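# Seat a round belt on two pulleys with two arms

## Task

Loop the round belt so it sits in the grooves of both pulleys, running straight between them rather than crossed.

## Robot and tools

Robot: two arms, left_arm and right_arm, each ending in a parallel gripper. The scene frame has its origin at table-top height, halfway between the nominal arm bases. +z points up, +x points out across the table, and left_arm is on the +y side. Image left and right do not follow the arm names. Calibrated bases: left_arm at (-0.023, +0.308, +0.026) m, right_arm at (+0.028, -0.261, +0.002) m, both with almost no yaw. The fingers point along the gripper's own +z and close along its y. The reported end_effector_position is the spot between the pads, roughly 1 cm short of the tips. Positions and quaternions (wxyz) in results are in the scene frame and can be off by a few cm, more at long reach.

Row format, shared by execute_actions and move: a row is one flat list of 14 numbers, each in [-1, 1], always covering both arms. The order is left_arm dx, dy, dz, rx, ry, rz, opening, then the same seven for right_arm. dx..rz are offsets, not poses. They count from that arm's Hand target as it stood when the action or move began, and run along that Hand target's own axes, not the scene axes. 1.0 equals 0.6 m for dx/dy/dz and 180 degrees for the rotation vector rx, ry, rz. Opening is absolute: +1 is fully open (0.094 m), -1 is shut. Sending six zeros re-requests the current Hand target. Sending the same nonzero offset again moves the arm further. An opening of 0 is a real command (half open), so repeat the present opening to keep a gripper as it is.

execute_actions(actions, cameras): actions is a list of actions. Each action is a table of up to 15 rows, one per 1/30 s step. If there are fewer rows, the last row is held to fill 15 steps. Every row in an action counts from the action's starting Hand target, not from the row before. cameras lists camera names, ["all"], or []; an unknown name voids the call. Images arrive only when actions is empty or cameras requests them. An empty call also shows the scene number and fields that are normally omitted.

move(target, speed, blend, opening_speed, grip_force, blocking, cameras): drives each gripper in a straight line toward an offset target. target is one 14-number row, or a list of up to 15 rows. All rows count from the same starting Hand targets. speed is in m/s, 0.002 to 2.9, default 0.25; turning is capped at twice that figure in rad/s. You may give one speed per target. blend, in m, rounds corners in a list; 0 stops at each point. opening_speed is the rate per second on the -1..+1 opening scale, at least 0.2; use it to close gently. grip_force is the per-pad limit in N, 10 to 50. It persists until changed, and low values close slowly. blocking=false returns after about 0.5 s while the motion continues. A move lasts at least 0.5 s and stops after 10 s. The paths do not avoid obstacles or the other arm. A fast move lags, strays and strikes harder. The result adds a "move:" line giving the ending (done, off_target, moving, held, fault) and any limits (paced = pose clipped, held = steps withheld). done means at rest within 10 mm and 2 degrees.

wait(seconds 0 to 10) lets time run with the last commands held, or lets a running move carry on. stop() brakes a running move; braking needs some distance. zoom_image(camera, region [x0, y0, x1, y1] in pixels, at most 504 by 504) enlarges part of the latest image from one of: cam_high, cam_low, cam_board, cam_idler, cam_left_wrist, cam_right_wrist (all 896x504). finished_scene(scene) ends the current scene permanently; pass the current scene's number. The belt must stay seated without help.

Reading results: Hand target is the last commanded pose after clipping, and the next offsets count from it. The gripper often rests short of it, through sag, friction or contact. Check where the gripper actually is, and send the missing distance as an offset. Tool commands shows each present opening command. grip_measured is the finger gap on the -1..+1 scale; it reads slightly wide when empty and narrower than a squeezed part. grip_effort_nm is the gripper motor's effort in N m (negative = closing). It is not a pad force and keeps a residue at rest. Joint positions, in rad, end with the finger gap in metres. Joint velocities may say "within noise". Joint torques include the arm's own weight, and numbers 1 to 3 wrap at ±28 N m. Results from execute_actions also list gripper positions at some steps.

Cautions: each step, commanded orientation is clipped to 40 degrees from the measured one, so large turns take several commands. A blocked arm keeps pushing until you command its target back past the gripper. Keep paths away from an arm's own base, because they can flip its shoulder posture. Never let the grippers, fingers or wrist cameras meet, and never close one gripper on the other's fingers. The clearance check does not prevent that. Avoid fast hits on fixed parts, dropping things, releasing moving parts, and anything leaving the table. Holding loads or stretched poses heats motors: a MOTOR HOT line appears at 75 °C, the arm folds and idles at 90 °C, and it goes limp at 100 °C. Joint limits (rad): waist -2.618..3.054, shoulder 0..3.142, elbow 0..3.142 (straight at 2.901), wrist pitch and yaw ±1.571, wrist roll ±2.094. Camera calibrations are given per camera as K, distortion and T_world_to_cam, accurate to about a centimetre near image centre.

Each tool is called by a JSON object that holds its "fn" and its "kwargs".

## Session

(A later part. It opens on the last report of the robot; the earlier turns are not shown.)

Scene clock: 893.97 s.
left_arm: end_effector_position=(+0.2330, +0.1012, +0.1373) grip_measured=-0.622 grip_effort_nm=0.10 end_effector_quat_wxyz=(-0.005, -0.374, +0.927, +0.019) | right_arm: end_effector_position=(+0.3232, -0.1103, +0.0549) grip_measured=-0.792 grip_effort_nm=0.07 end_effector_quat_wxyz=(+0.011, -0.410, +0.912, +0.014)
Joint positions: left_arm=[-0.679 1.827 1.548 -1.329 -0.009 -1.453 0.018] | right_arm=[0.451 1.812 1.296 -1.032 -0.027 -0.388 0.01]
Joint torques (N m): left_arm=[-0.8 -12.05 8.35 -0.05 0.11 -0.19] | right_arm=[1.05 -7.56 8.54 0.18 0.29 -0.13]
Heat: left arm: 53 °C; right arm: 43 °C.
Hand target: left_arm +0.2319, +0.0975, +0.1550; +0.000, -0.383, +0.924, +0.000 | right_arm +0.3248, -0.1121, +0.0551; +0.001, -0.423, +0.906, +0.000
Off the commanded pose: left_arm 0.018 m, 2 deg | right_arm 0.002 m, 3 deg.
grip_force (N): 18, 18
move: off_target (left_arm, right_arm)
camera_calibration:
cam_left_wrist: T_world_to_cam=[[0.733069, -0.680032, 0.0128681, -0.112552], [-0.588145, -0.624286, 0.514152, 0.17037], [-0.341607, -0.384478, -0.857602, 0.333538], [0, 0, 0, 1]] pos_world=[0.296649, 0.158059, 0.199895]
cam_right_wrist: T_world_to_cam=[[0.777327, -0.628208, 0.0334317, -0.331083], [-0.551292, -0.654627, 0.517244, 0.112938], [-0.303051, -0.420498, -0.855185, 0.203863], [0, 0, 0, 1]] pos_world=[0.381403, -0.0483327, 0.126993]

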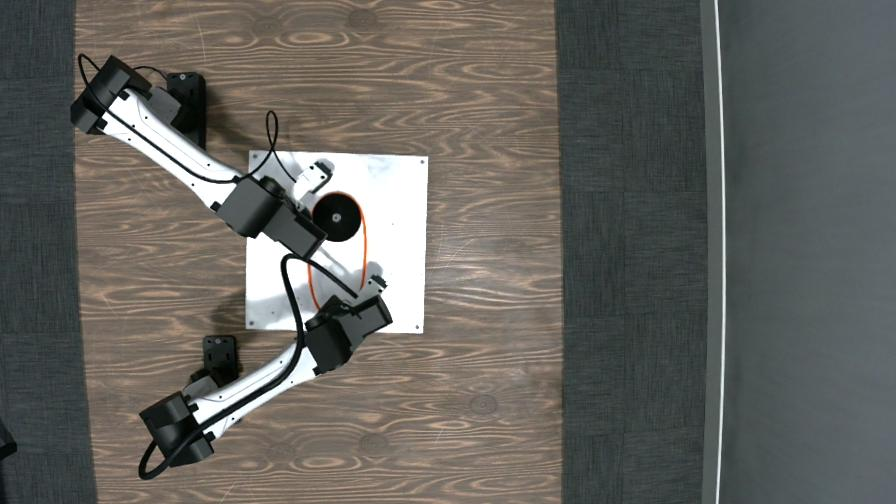

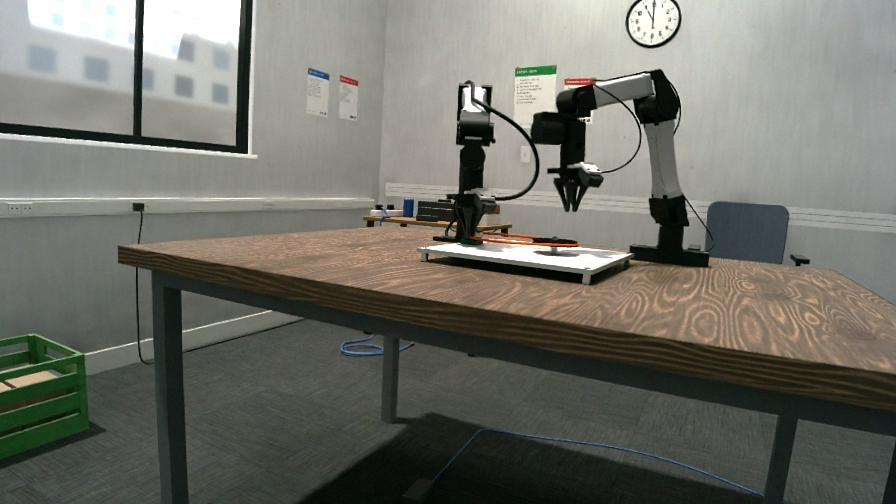

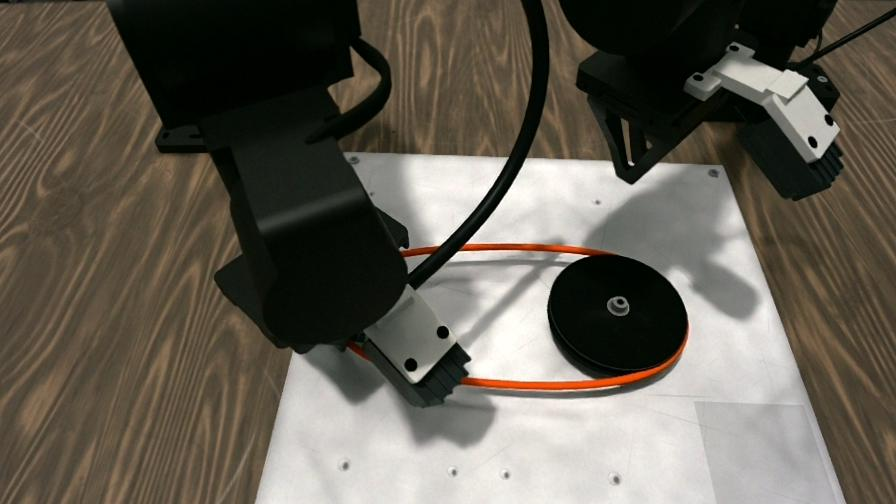

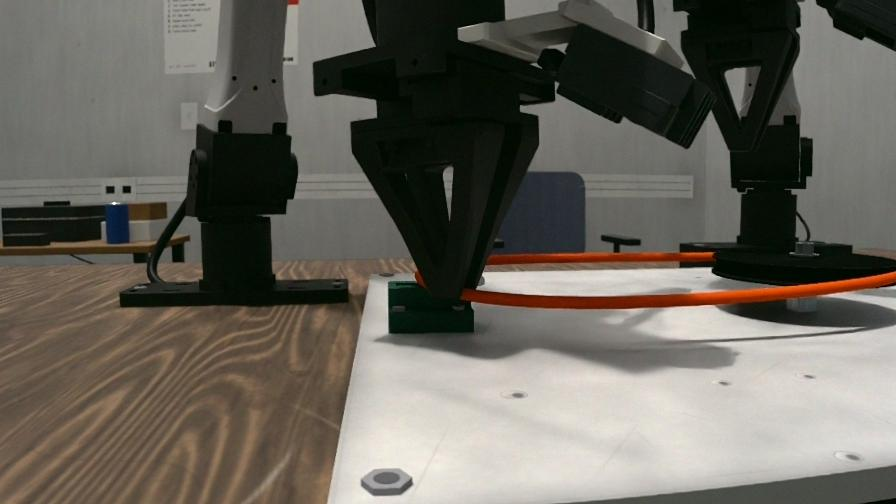

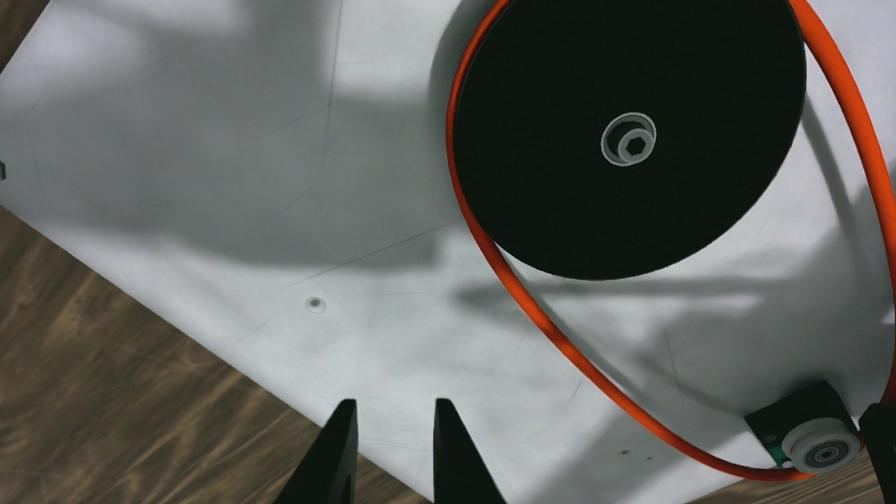

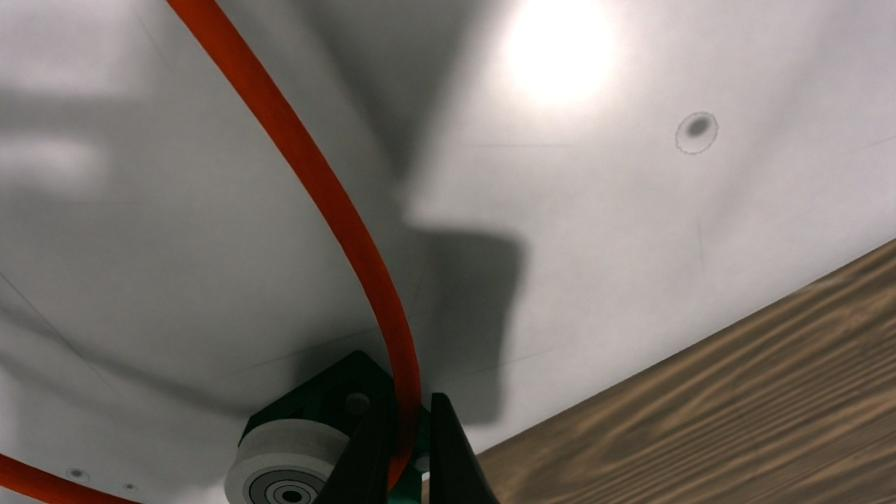

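{"fn": "move", "kwargs": {"target": [0, 0, 0, 0, 0, 0, -0.62, -0.034, -0.0302, -0.001, 0, 0, -0.139, -0.79], "cameras": ["all"], "speed": 0.06}}

{"fn": "zoom_image", "kwargs": {"camera": "cam_idler", "region": [340, 200, 540, 330]}}

{"fn": "zoom_image", "kwargs": {"camera": "cam_board", "region": [260, 200, 460, 380]}}

{"fn": "zoom_image", "kwargs": {"camera": "cam_left_wrist", "region": [640, 340, 896, 504]}}

Scene clock: 914.73 s.
left_arm: end_effector_position=(+0.2330, +0.1012, +0.1373) grip_measured=-0.622 grip_effort_nm=0.10 end_effector_quat_wxyz=(-0.005, -0.374, +0.927, +0.019) | right_arm: end_effector_position=(+0.3416, -0.0998, +0.0552) grip_measured=-0.792 grip_effort_nm=0.06 end_effector_quat_wxyz=(+0.006, -0.605, +0.796, +0.017)
Joint positions: left_arm=[-0.679 1.827 1.548 -1.329 -0.009 -1.453 0.018] | right_arm=[0.451 1.907 1.421 -1.081 -0.035 -0.843 0.01]
Joint torques (N m): left_arm=[-0.8 -12.1 8.23 -0.09 0.13 -0.13] | right_arm=[-0.81 -8.44 8.83 0.28 0.26 -0.21]
Heat: left arm: 54 °C; right arm: 43 °C.
Hand target: left_arm +0.2319, +0.0975, +0.1550; +0.000, -0.383, +0.924, +0.000 | right_arm +0.3517, -0.1081, +0.0557; +0.001, -0.609, +0.793, +0.000
Off the commanded pose: left_arm 0.018 m, 2 deg | right_arm 0.013 m, 2 deg.
grip_force (N): 18, 18
move: off_target (left_arm, right_arm)
camera_calibration:
cam_left_wrist: T_world_to_cam=[[0.733069, -0.680032, 0.0128681, -0.112552], [-0.588145, -0.624286, 0.514152, 0.17037], [-0.341607, -0.384478, -0.857602, 0.333538], [0, 0, 0, 1]] pos_world=[0.296649, 0.158059, 0.199895]
cam_right_wrist: T_world_to_cam=[[0.974538, -0.222207, 0.0299824, -0.365519], [-0.205137, -0.829601, 0.519308, -0.00592645], [-0.0905207, -0.512236, -0.854061, 0.132371], [0, 0, 0, 1]] pos_world=[0.366979, -0.0183322, 0.12709]

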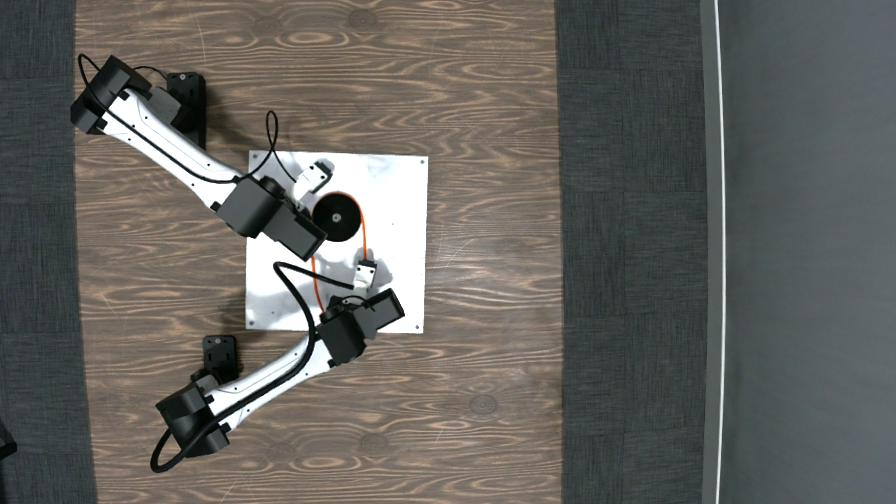

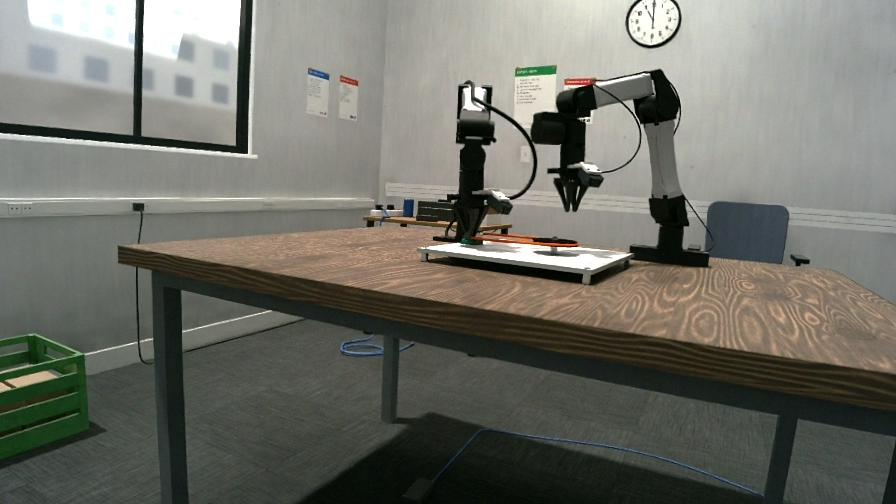

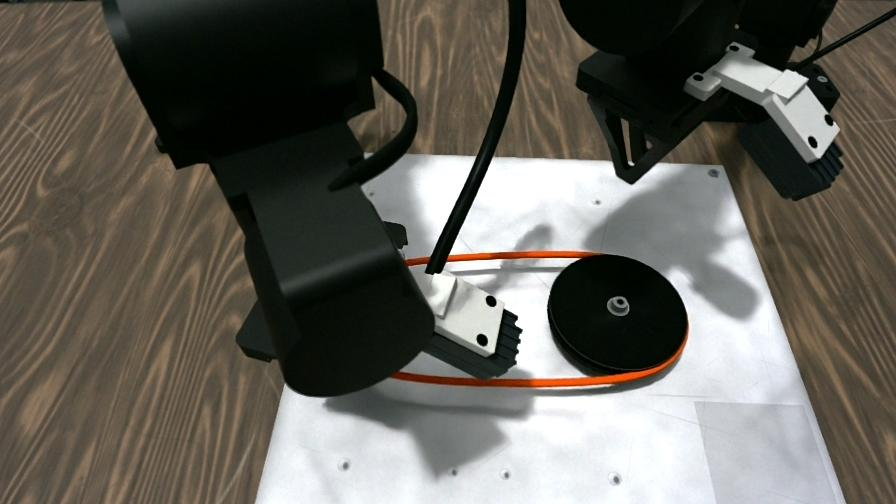

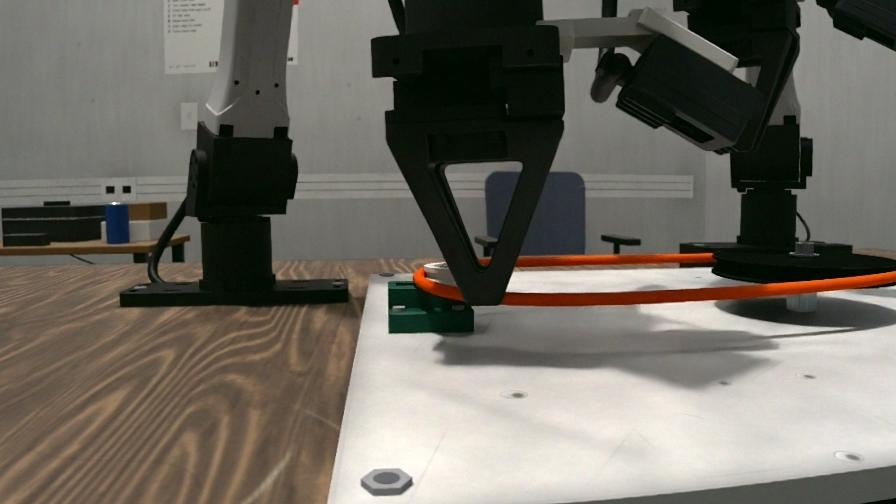

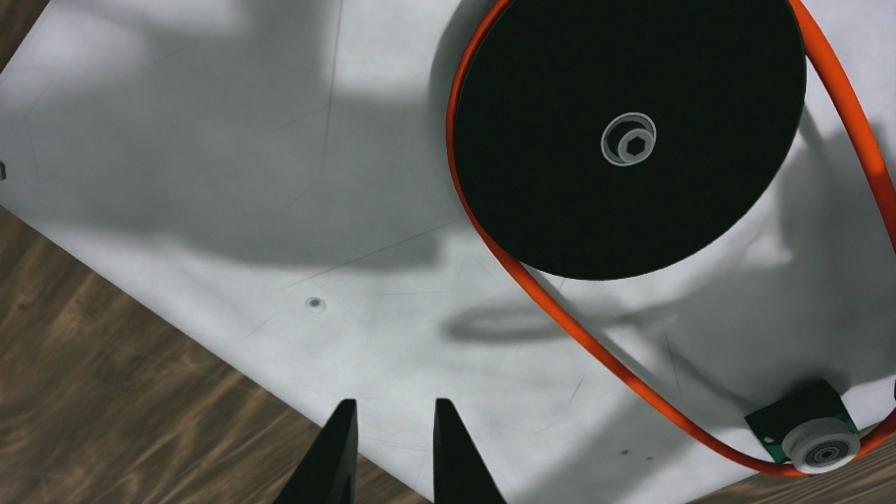

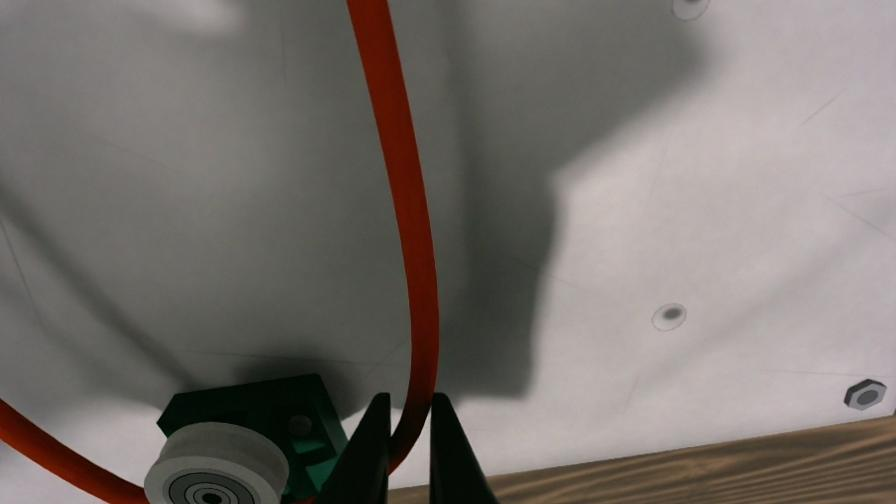

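Scaled by 2.520 from the camera's 896x504 image, which has a finer 1280x720 frame.

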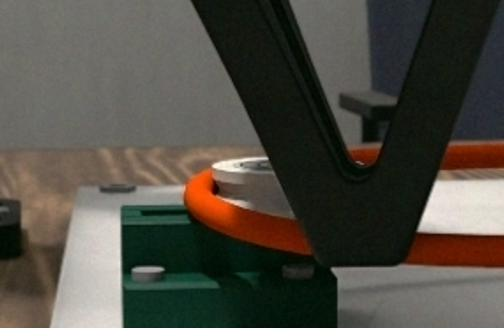

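Scaled by 2.520 from the camera's 896x504 image, which has a finer 1280x720 frame.

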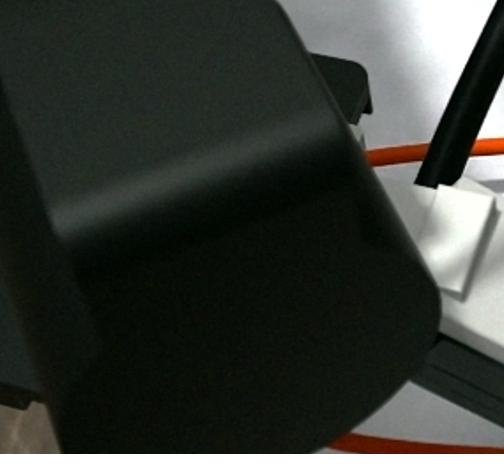

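Scaled by 1.969 from the camera's 896x504 image, which has a finer 1280x720 frame.

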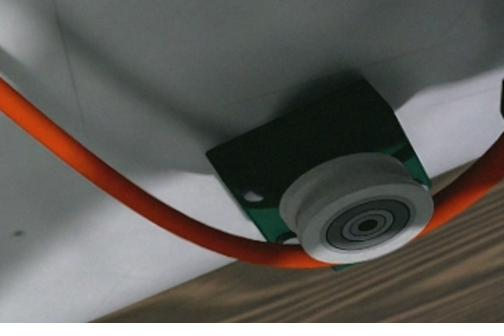

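{"fn": "move", "kwargs": {"target": [0, 0, 0, 0, 0, 0, -0.62, -0.003, -0.025, -0.0067, 0, 0, 0, -0.79], "cameras": ["cam_high","cam_idler","cam_left_wrist","cam_right_wrist"], "speed": 0.06}}

{"fn": "zoom_image", "kwargs": {"camera": "cam_idler", "region": [340, 200, 540, 330]}}

{"fn": "zoom_image", "kwargs": {"camera": "cam_left_wrist", "region": [640, 340, 896, 504]}}

{"fn": "zoom_image", "kwargs": {"camera": "cam_high", "region": [266, 160, 416, 350]}}

Scene clock: 928.87 s.
left_arm: end_effector_position=(+0.2330, +0.1012, +0.1373) grip_measured=-0.622 grip_effort_nm=0.10 end_effector_quat_wxyz=(-0.005, -0.374, +0.927, +0.019) | right_arm: end_effector_position=(+0.3483, -0.0998, +0.0584) grip_measured=-0.792 grip_effort_nm=0.06 end_effector_quat_wxyz=(-0.007, -0.609, +0.793, +0.021)
Joint positions: left_arm=[-0.679 1.827 1.548 -1.329 -0.009 -1.453 0.018] | right_arm=[0.441 1.95 1.493 -1.136 -0.038 -0.863 0.01]
Joint torques (N m): left_arm=[-0.69 -12.1 8.38 -0.1 0.14 -0.14] | right_arm=[-1.77 -8.92 9.21 0.42 0.29 -0.2]
Heat: left arm: 54 °C; right arm: 44 °C.
Hand target: left_arm +0.2319, +0.0975, +0.1550; +0.000, -0.383, +0.924, +0.000 | right_arm +0.3667, -0.1101, +0.0598; +0.001, -0.609, +0.793, +0.000
Off the commanded pose: left_arm 0.018 m, 2 deg | right_arm 0.021 m, 3 deg.
grip_force (N): 18, 18
move: off_target (left_arm, right_arm)
camera_calibration:
cam_left_wrist: T_world_to_cam=[[0.733069, -0.680032, 0.0128681, -0.112552], [-0.588145, -0.624286, 0.514152, 0.17037], [-0.341607, -0.384478, -0.857602, 0.333538], [0, 0, 0, 1]] pos_world=[0.296649, 0.158059, 0.199895]
cam_right_wrist: T_world_to_cam=[[0.97715, -0.212399, 0.00800813, -0.370719], [-0.184154, -0.827193, 0.530886, -0.0140428], [-0.106135, -0.52023, -0.847406, 0.139893], [0, 0, 0, 1]] pos_world=[0.37451, -0.0175797, 0.12897]
Images, in order (width x height): cam_high 896x504, cam_idler 896x504, cam_left_wrist 896x504, cam_right_wrist 896x504.

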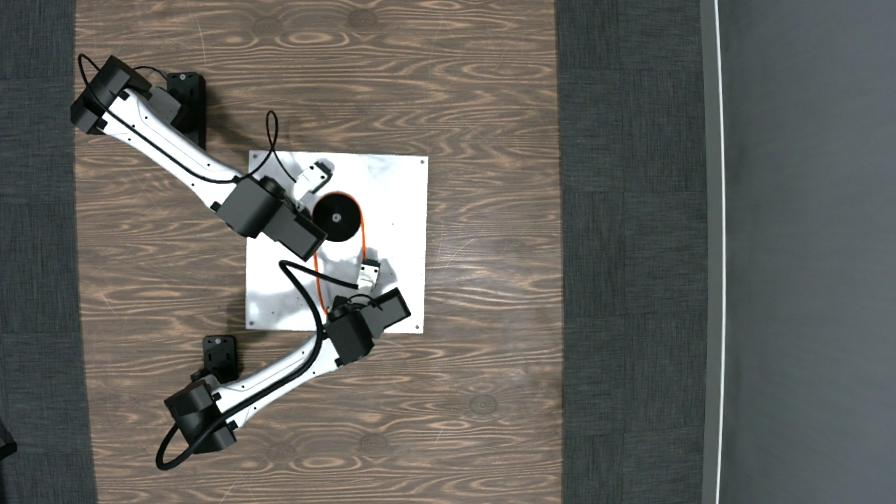

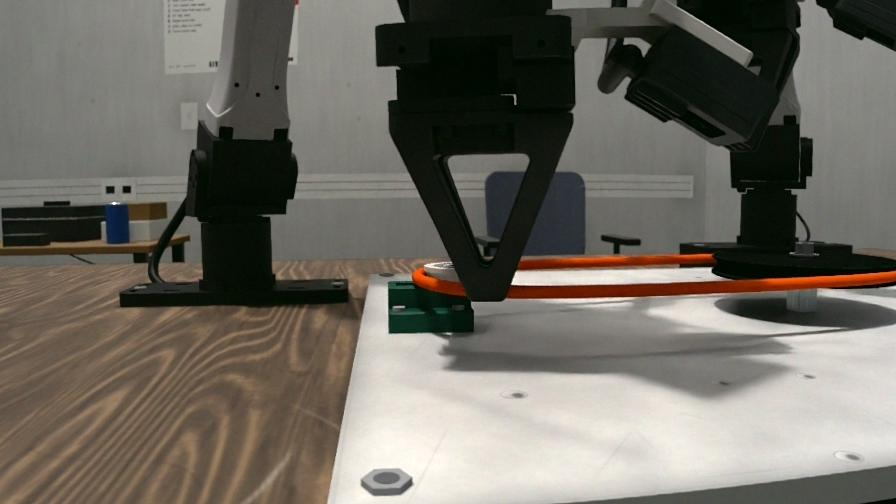

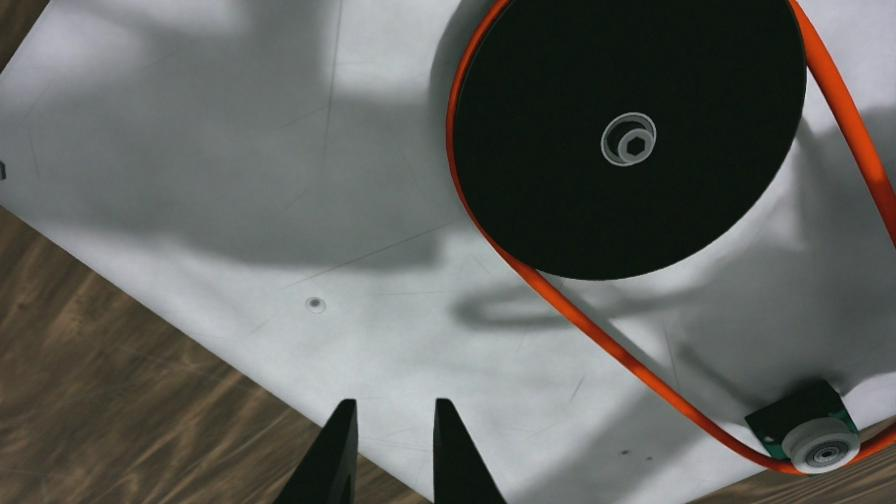

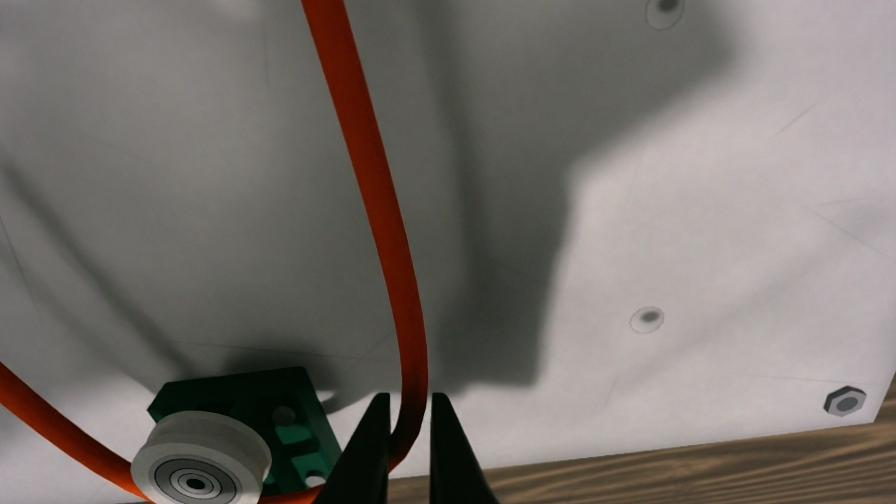

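Scaled by 2.520 from the camera's 896x504 image, which has a finer 1280x720 frame.

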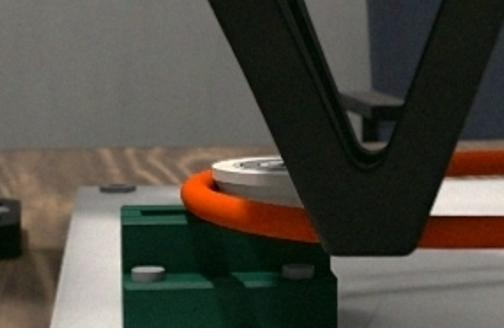

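Scaled by 1.969 from the camera's 896x504 image, which has a finer 1280x720 frame.

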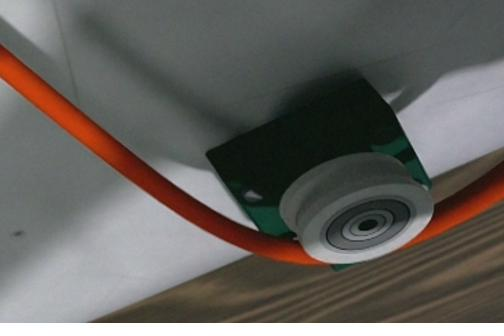

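Scaled by 2.653 from the camera's 896x504 image, which has a finer 1280x720 frame.

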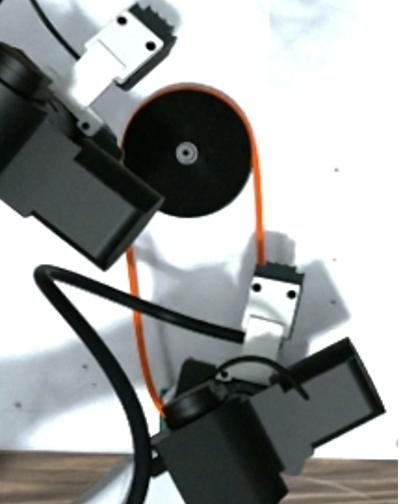

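{"fn": "move", "kwargs": {"target": [[-0.118, 0.118, -0.033, 0, 0, 0, -0.62, 0, 0, 0, 0, 0, 0, -0.79],[-0.118, 0.118, -0.033, 0, 0, 0, -0.62, -0.174, 0.027, 0.0, 0, 0, -0.0833, -0.79]], "cameras": ["all"], "speed": [0.1, 0.05]}}

{"fn": "zoom_image", "kwargs": {"camera": "cam_idler", "region": [340, 200, 540, 330]}}

{"fn": "zoom_image", "kwargs": {"camera": "cam_high", "region": [266, 160, 416, 350]}}

{"fn": "zoom_image", "kwargs": {"camera": "cam_board", "region": [280, 200, 720, 440]}}

Scene clock: 999.97 s.
left_arm: end_effector_position=(+0.2420, +0.1940, +0.1717) grip_measured=-0.622 grip_effort_nm=0.10 end_effector_quat_wxyz=(+0.008, -0.388, +0.922, -0.002) | right_arm: end_effector_position=(+0.3717, -0.0037, +0.0618) grip_measured=-0.792 grip_effort_nm=0.06 end_effector_quat_wxyz=(-0.006, +0.698, -0.716, -0.018)
Joint positions: left_arm=[-0.407 1.623 1.448 -1.382 -0.009 -1.209 0.018] | right_arm=[0.621 2.203 1.889 -1.25 -0.037 -0.917 0.01]
Joint torques (N m): left_arm=[-0.23 -9.52 4.93 0.01 0.11 0.26] | right_arm=[0.75 -11.1 9.03 0.26 0.29 -0.15]
Heat: left arm: 56 °C; right arm: 45 °C.
Hand target: left_arm +0.2320, +0.1976, +0.1749; +0.000, -0.383, +0.924, +0.000 | right_arm +0.3780, -0.0052, +0.0599; -0.001, +0.707, -0.707, +0.000
Off the commanded pose: left_arm 0.011 m, 1 deg | right_arm 0.007 m, 3 deg.
grip_force (N): 18, 18
move: off_target (left_arm, right_arm)
camera_calibration:
cam_left_wrist: T_world_to_cam=[[0.750259, -0.658246, 0.0618419, -0.0732359], [-0.591388, -0.626338, 0.507899, 0.218251], [-0.295589, -0.417628, -0.859194, 0.397319], [0, 0, 0, 1]] pos_world=[0.30146, 0.254423, 0.235053]
cam_right_wrist: T_world_to_cam=[[0.99923, 0.0193801, 0.0341068, -0.382178], [-0.000970749, -0.856961, 0.515381, 0.000779277], [0.0392163, -0.515017, -0.856282, 0.14173], [0, 0, 0, 1]] pos_world=[0.376326, 0.0810681, 0.133995]

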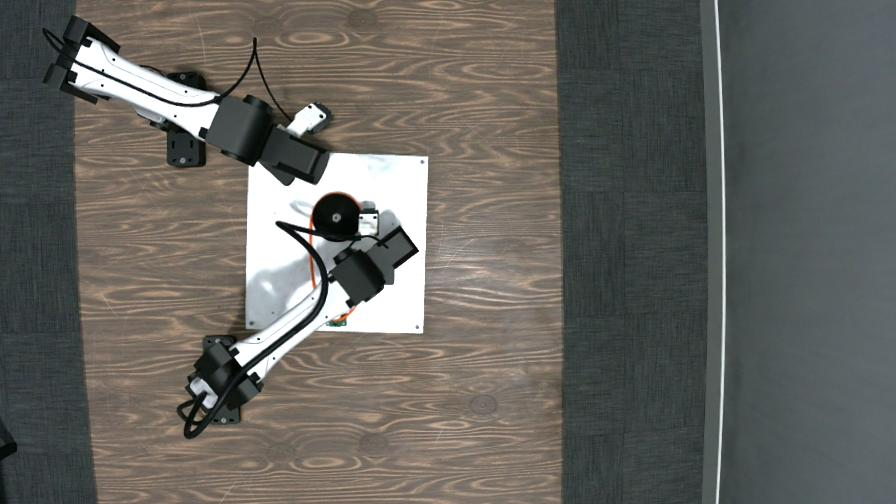

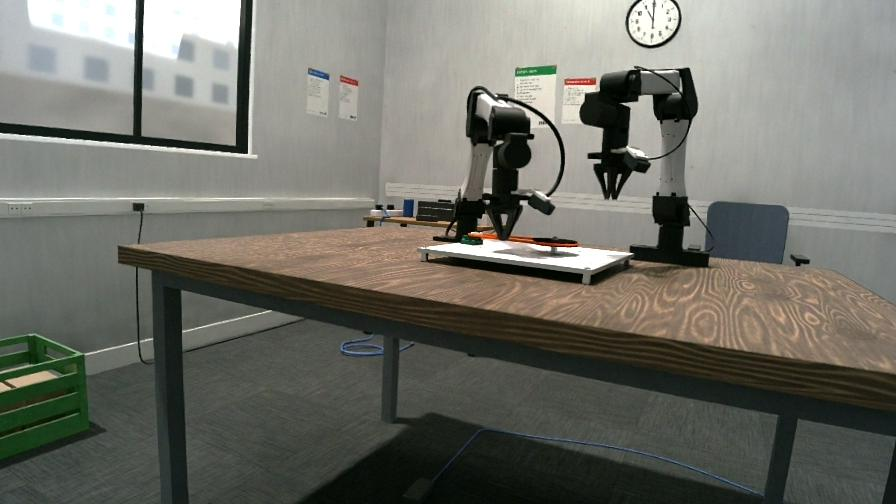

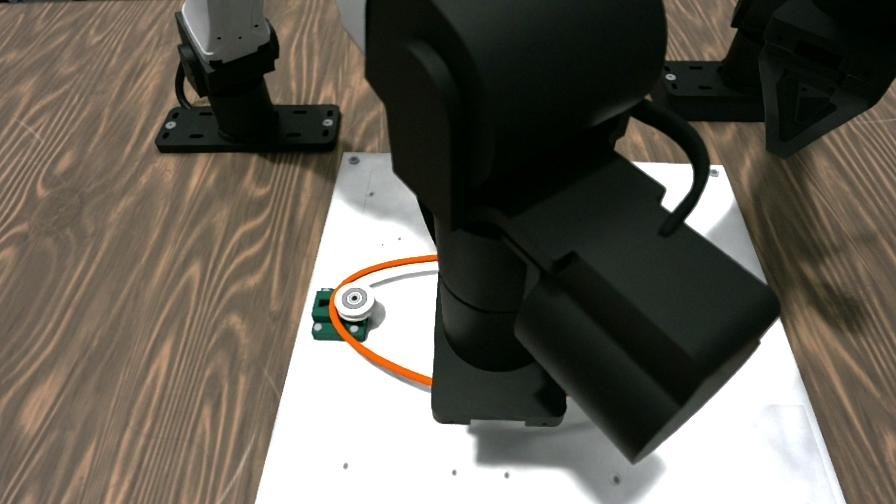

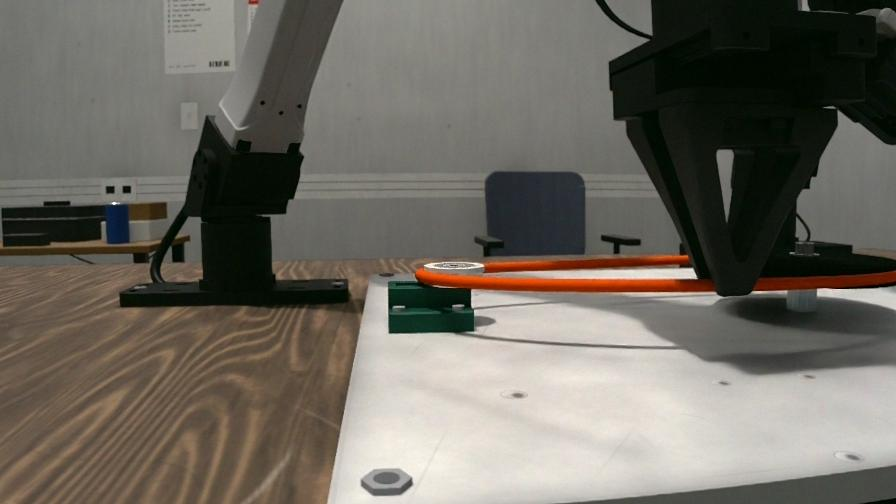

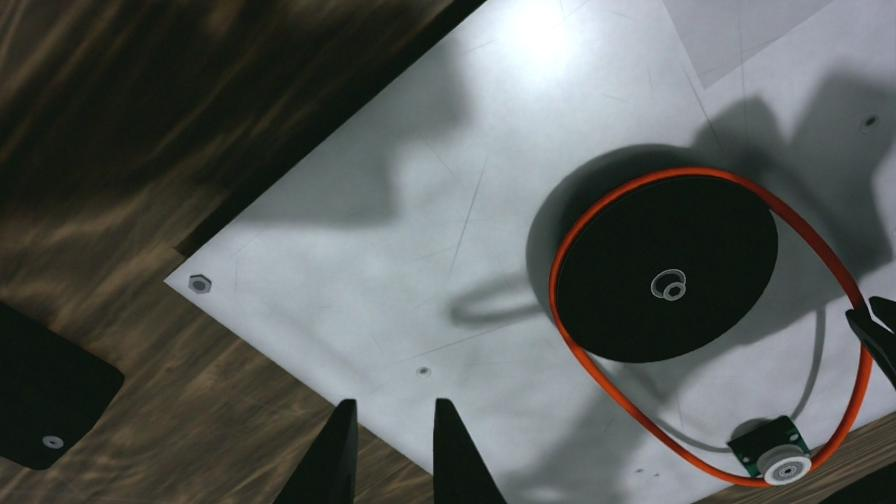

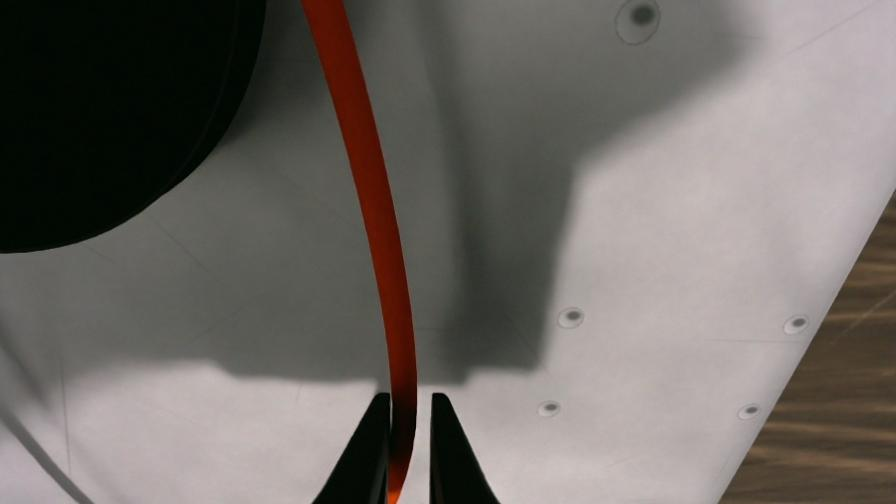

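Scaled by 2.520 from the camera's 896x504 image, which has a finer 1280x720 frame.

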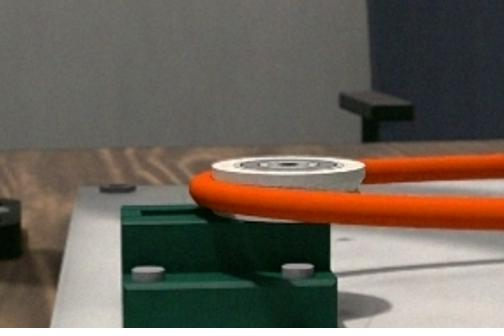

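Scaled by 2.653 from the camera's 896x504 image, which has a finer 1280x720 frame.

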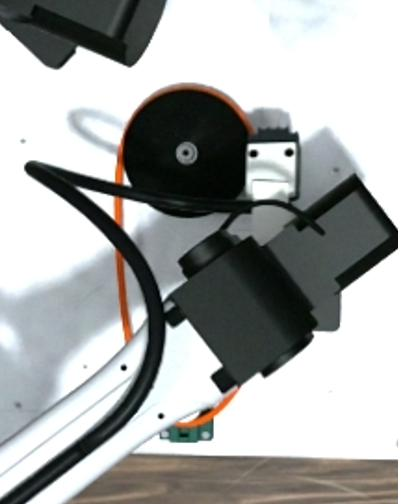

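Scaled by 1.145 from the camera's 896x504 image, which has a finer 1280x720 frame.

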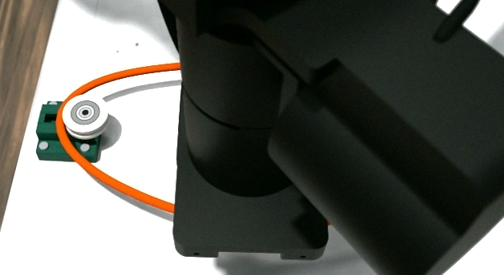

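{"fn": "move", "kwargs": {"target": [0, 0, 0, 0, 0, 0, -0.62, 0, 0.04, 0, 0, 0, 0, -0.72], "cameras": ["cam_high","cam_idler","cam_left_wrist","cam_right_wrist"], "speed": 0.05}}

{"fn": "zoom_image", "kwargs": {"camera": "cam_idler", "region": [340, 200, 540, 330]}}

{"fn": "zoom_image", "kwargs": {"camera": "cam_left_wrist", "region": [520, 120, 896, 504]}}

Scene clock: 1013.30 s.
left_arm: end_effector_position=(+0.2420, +0.1940, +0.1717) grip_measured=-0.622 grip_effort_nm=0.10 end_effector_quat_wxyz=(+0.008, -0.388, +0.922, -0.002) | right_arm: end_effector_position=(+0.3497, -0.0084, +0.0478) grip_measured=-0.723 grip_effort_nm=0.12 end_effector_quat_wxyz=(+0.025, +0.707, -0.707, -0.012)
Joint positions: left_arm=[-0.407 1.623 1.448 -1.382 -0.009 -1.209 0.018] | right_arm=[0.652 2.187 1.807 -1.243 -0.018 -0.914 0.013]
Joint torques (N m): left_arm=[-0.18 -9.44 5 0.02 0.15 0.23] | right_arm=[1.02 -17.31 4.86 0.53 0.2 0.19]
Heat: left arm: 57 °C; right arm: 48 °C.
Hand target: left_arm +0.2320, +0.1976, +0.1749; +0.000, -0.383, +0.924, +0.000 | right_arm +0.3540, -0.0052, +0.0598; -0.001, +0.707, -0.707, +0.000
Off the commanded pose: left_arm 0.011 m, 1 deg | right_arm 0.013 m, 3 deg.
grip_force (N): 18, 18
move: off_target (left_arm, right_arm)
camera_calibration:
cam_left_wrist: T_world_to_cam=[[0.750259, -0.658246, 0.0618419, -0.0732359], [-0.591388, -0.626338, 0.507899, 0.218251], [-0.295589, -0.417628, -0.859194, 0.397319], [0, 0, 0, 1]] pos_world=[0.30146, 0.254423, 0.235053]
cam_right_wrist: T_world_to_cam=[[0.998855, 0.0475633, -0.0050846, -0.357431], [0.0423094, -0.82889, 0.557809, -0.0129729], [0.0223166, -0.557385, -0.829954, 0.13244], [0, 0, 0, 1]] pos_world=[0.354616, 0.0800677, 0.115338]
Images, in order (width x height): cam_high 896x504, cam_idler 896x504, cam_left_wrist 896x504, cam_right_wrist 896x504.

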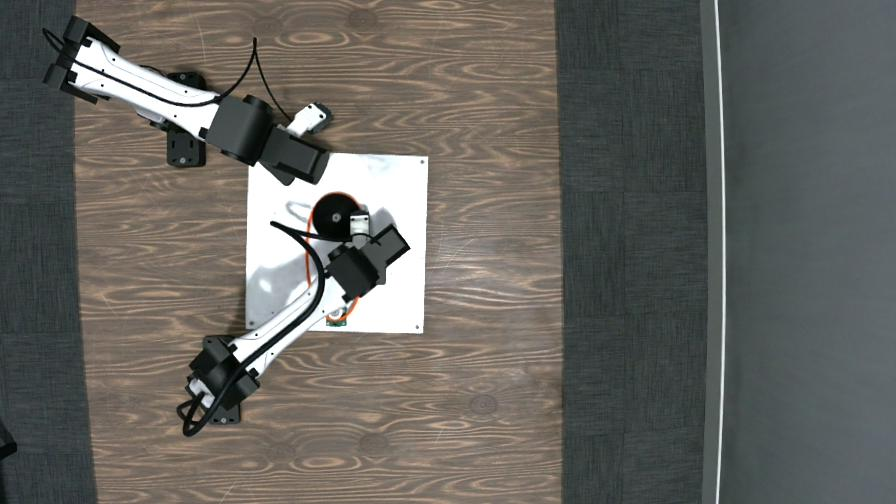

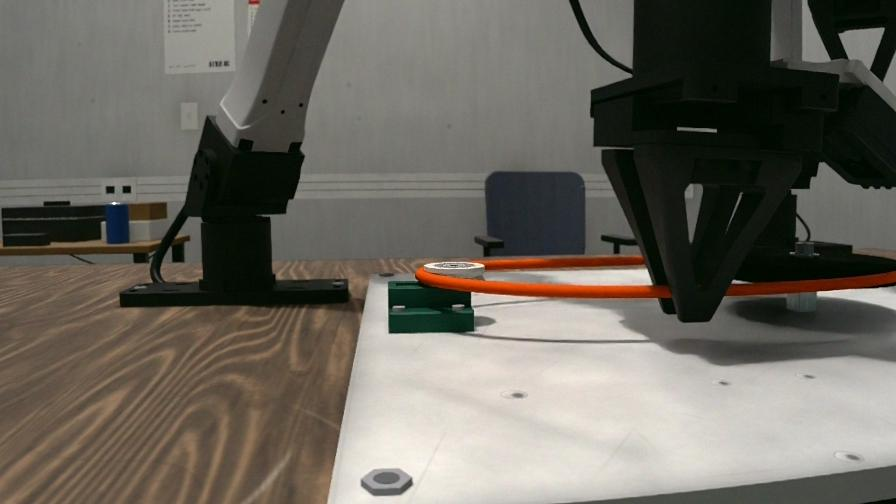

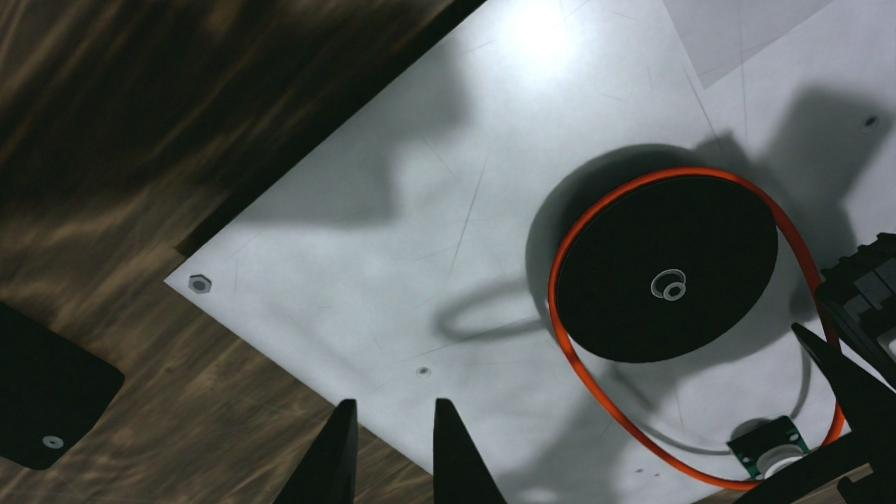

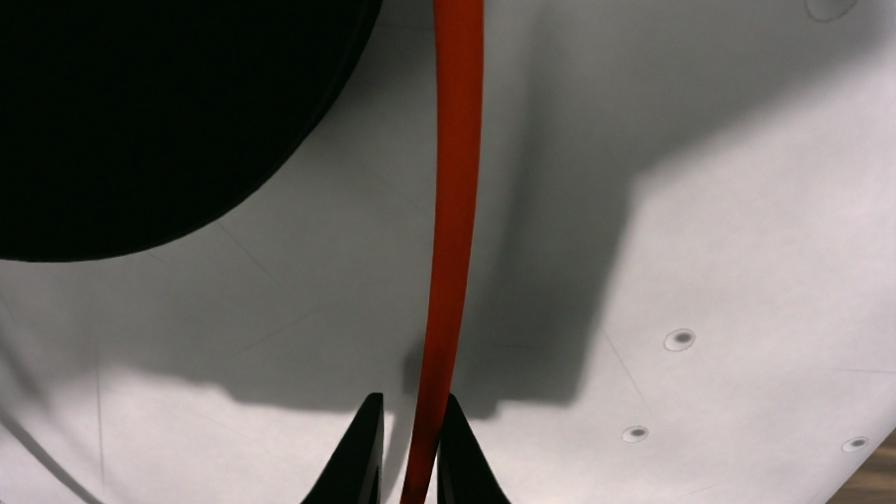

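Scaled by 2.520 from the camera's 896x504 image, which has a finer 1280x720 frame.

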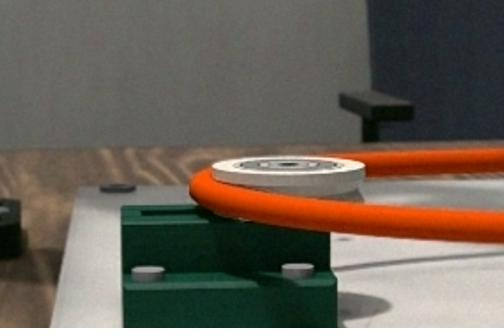

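Scaled by 1.312 from the camera's 896x504 image, which has a finer 1280x720 frame.

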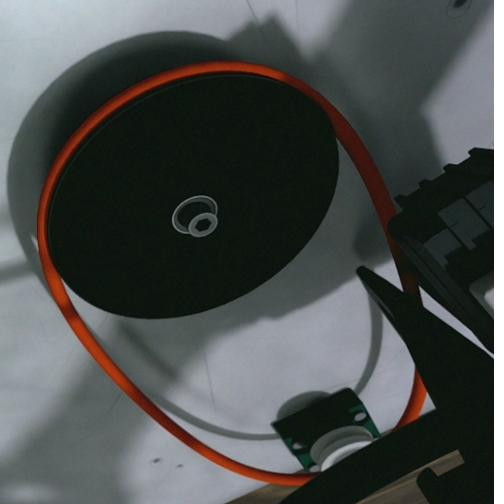

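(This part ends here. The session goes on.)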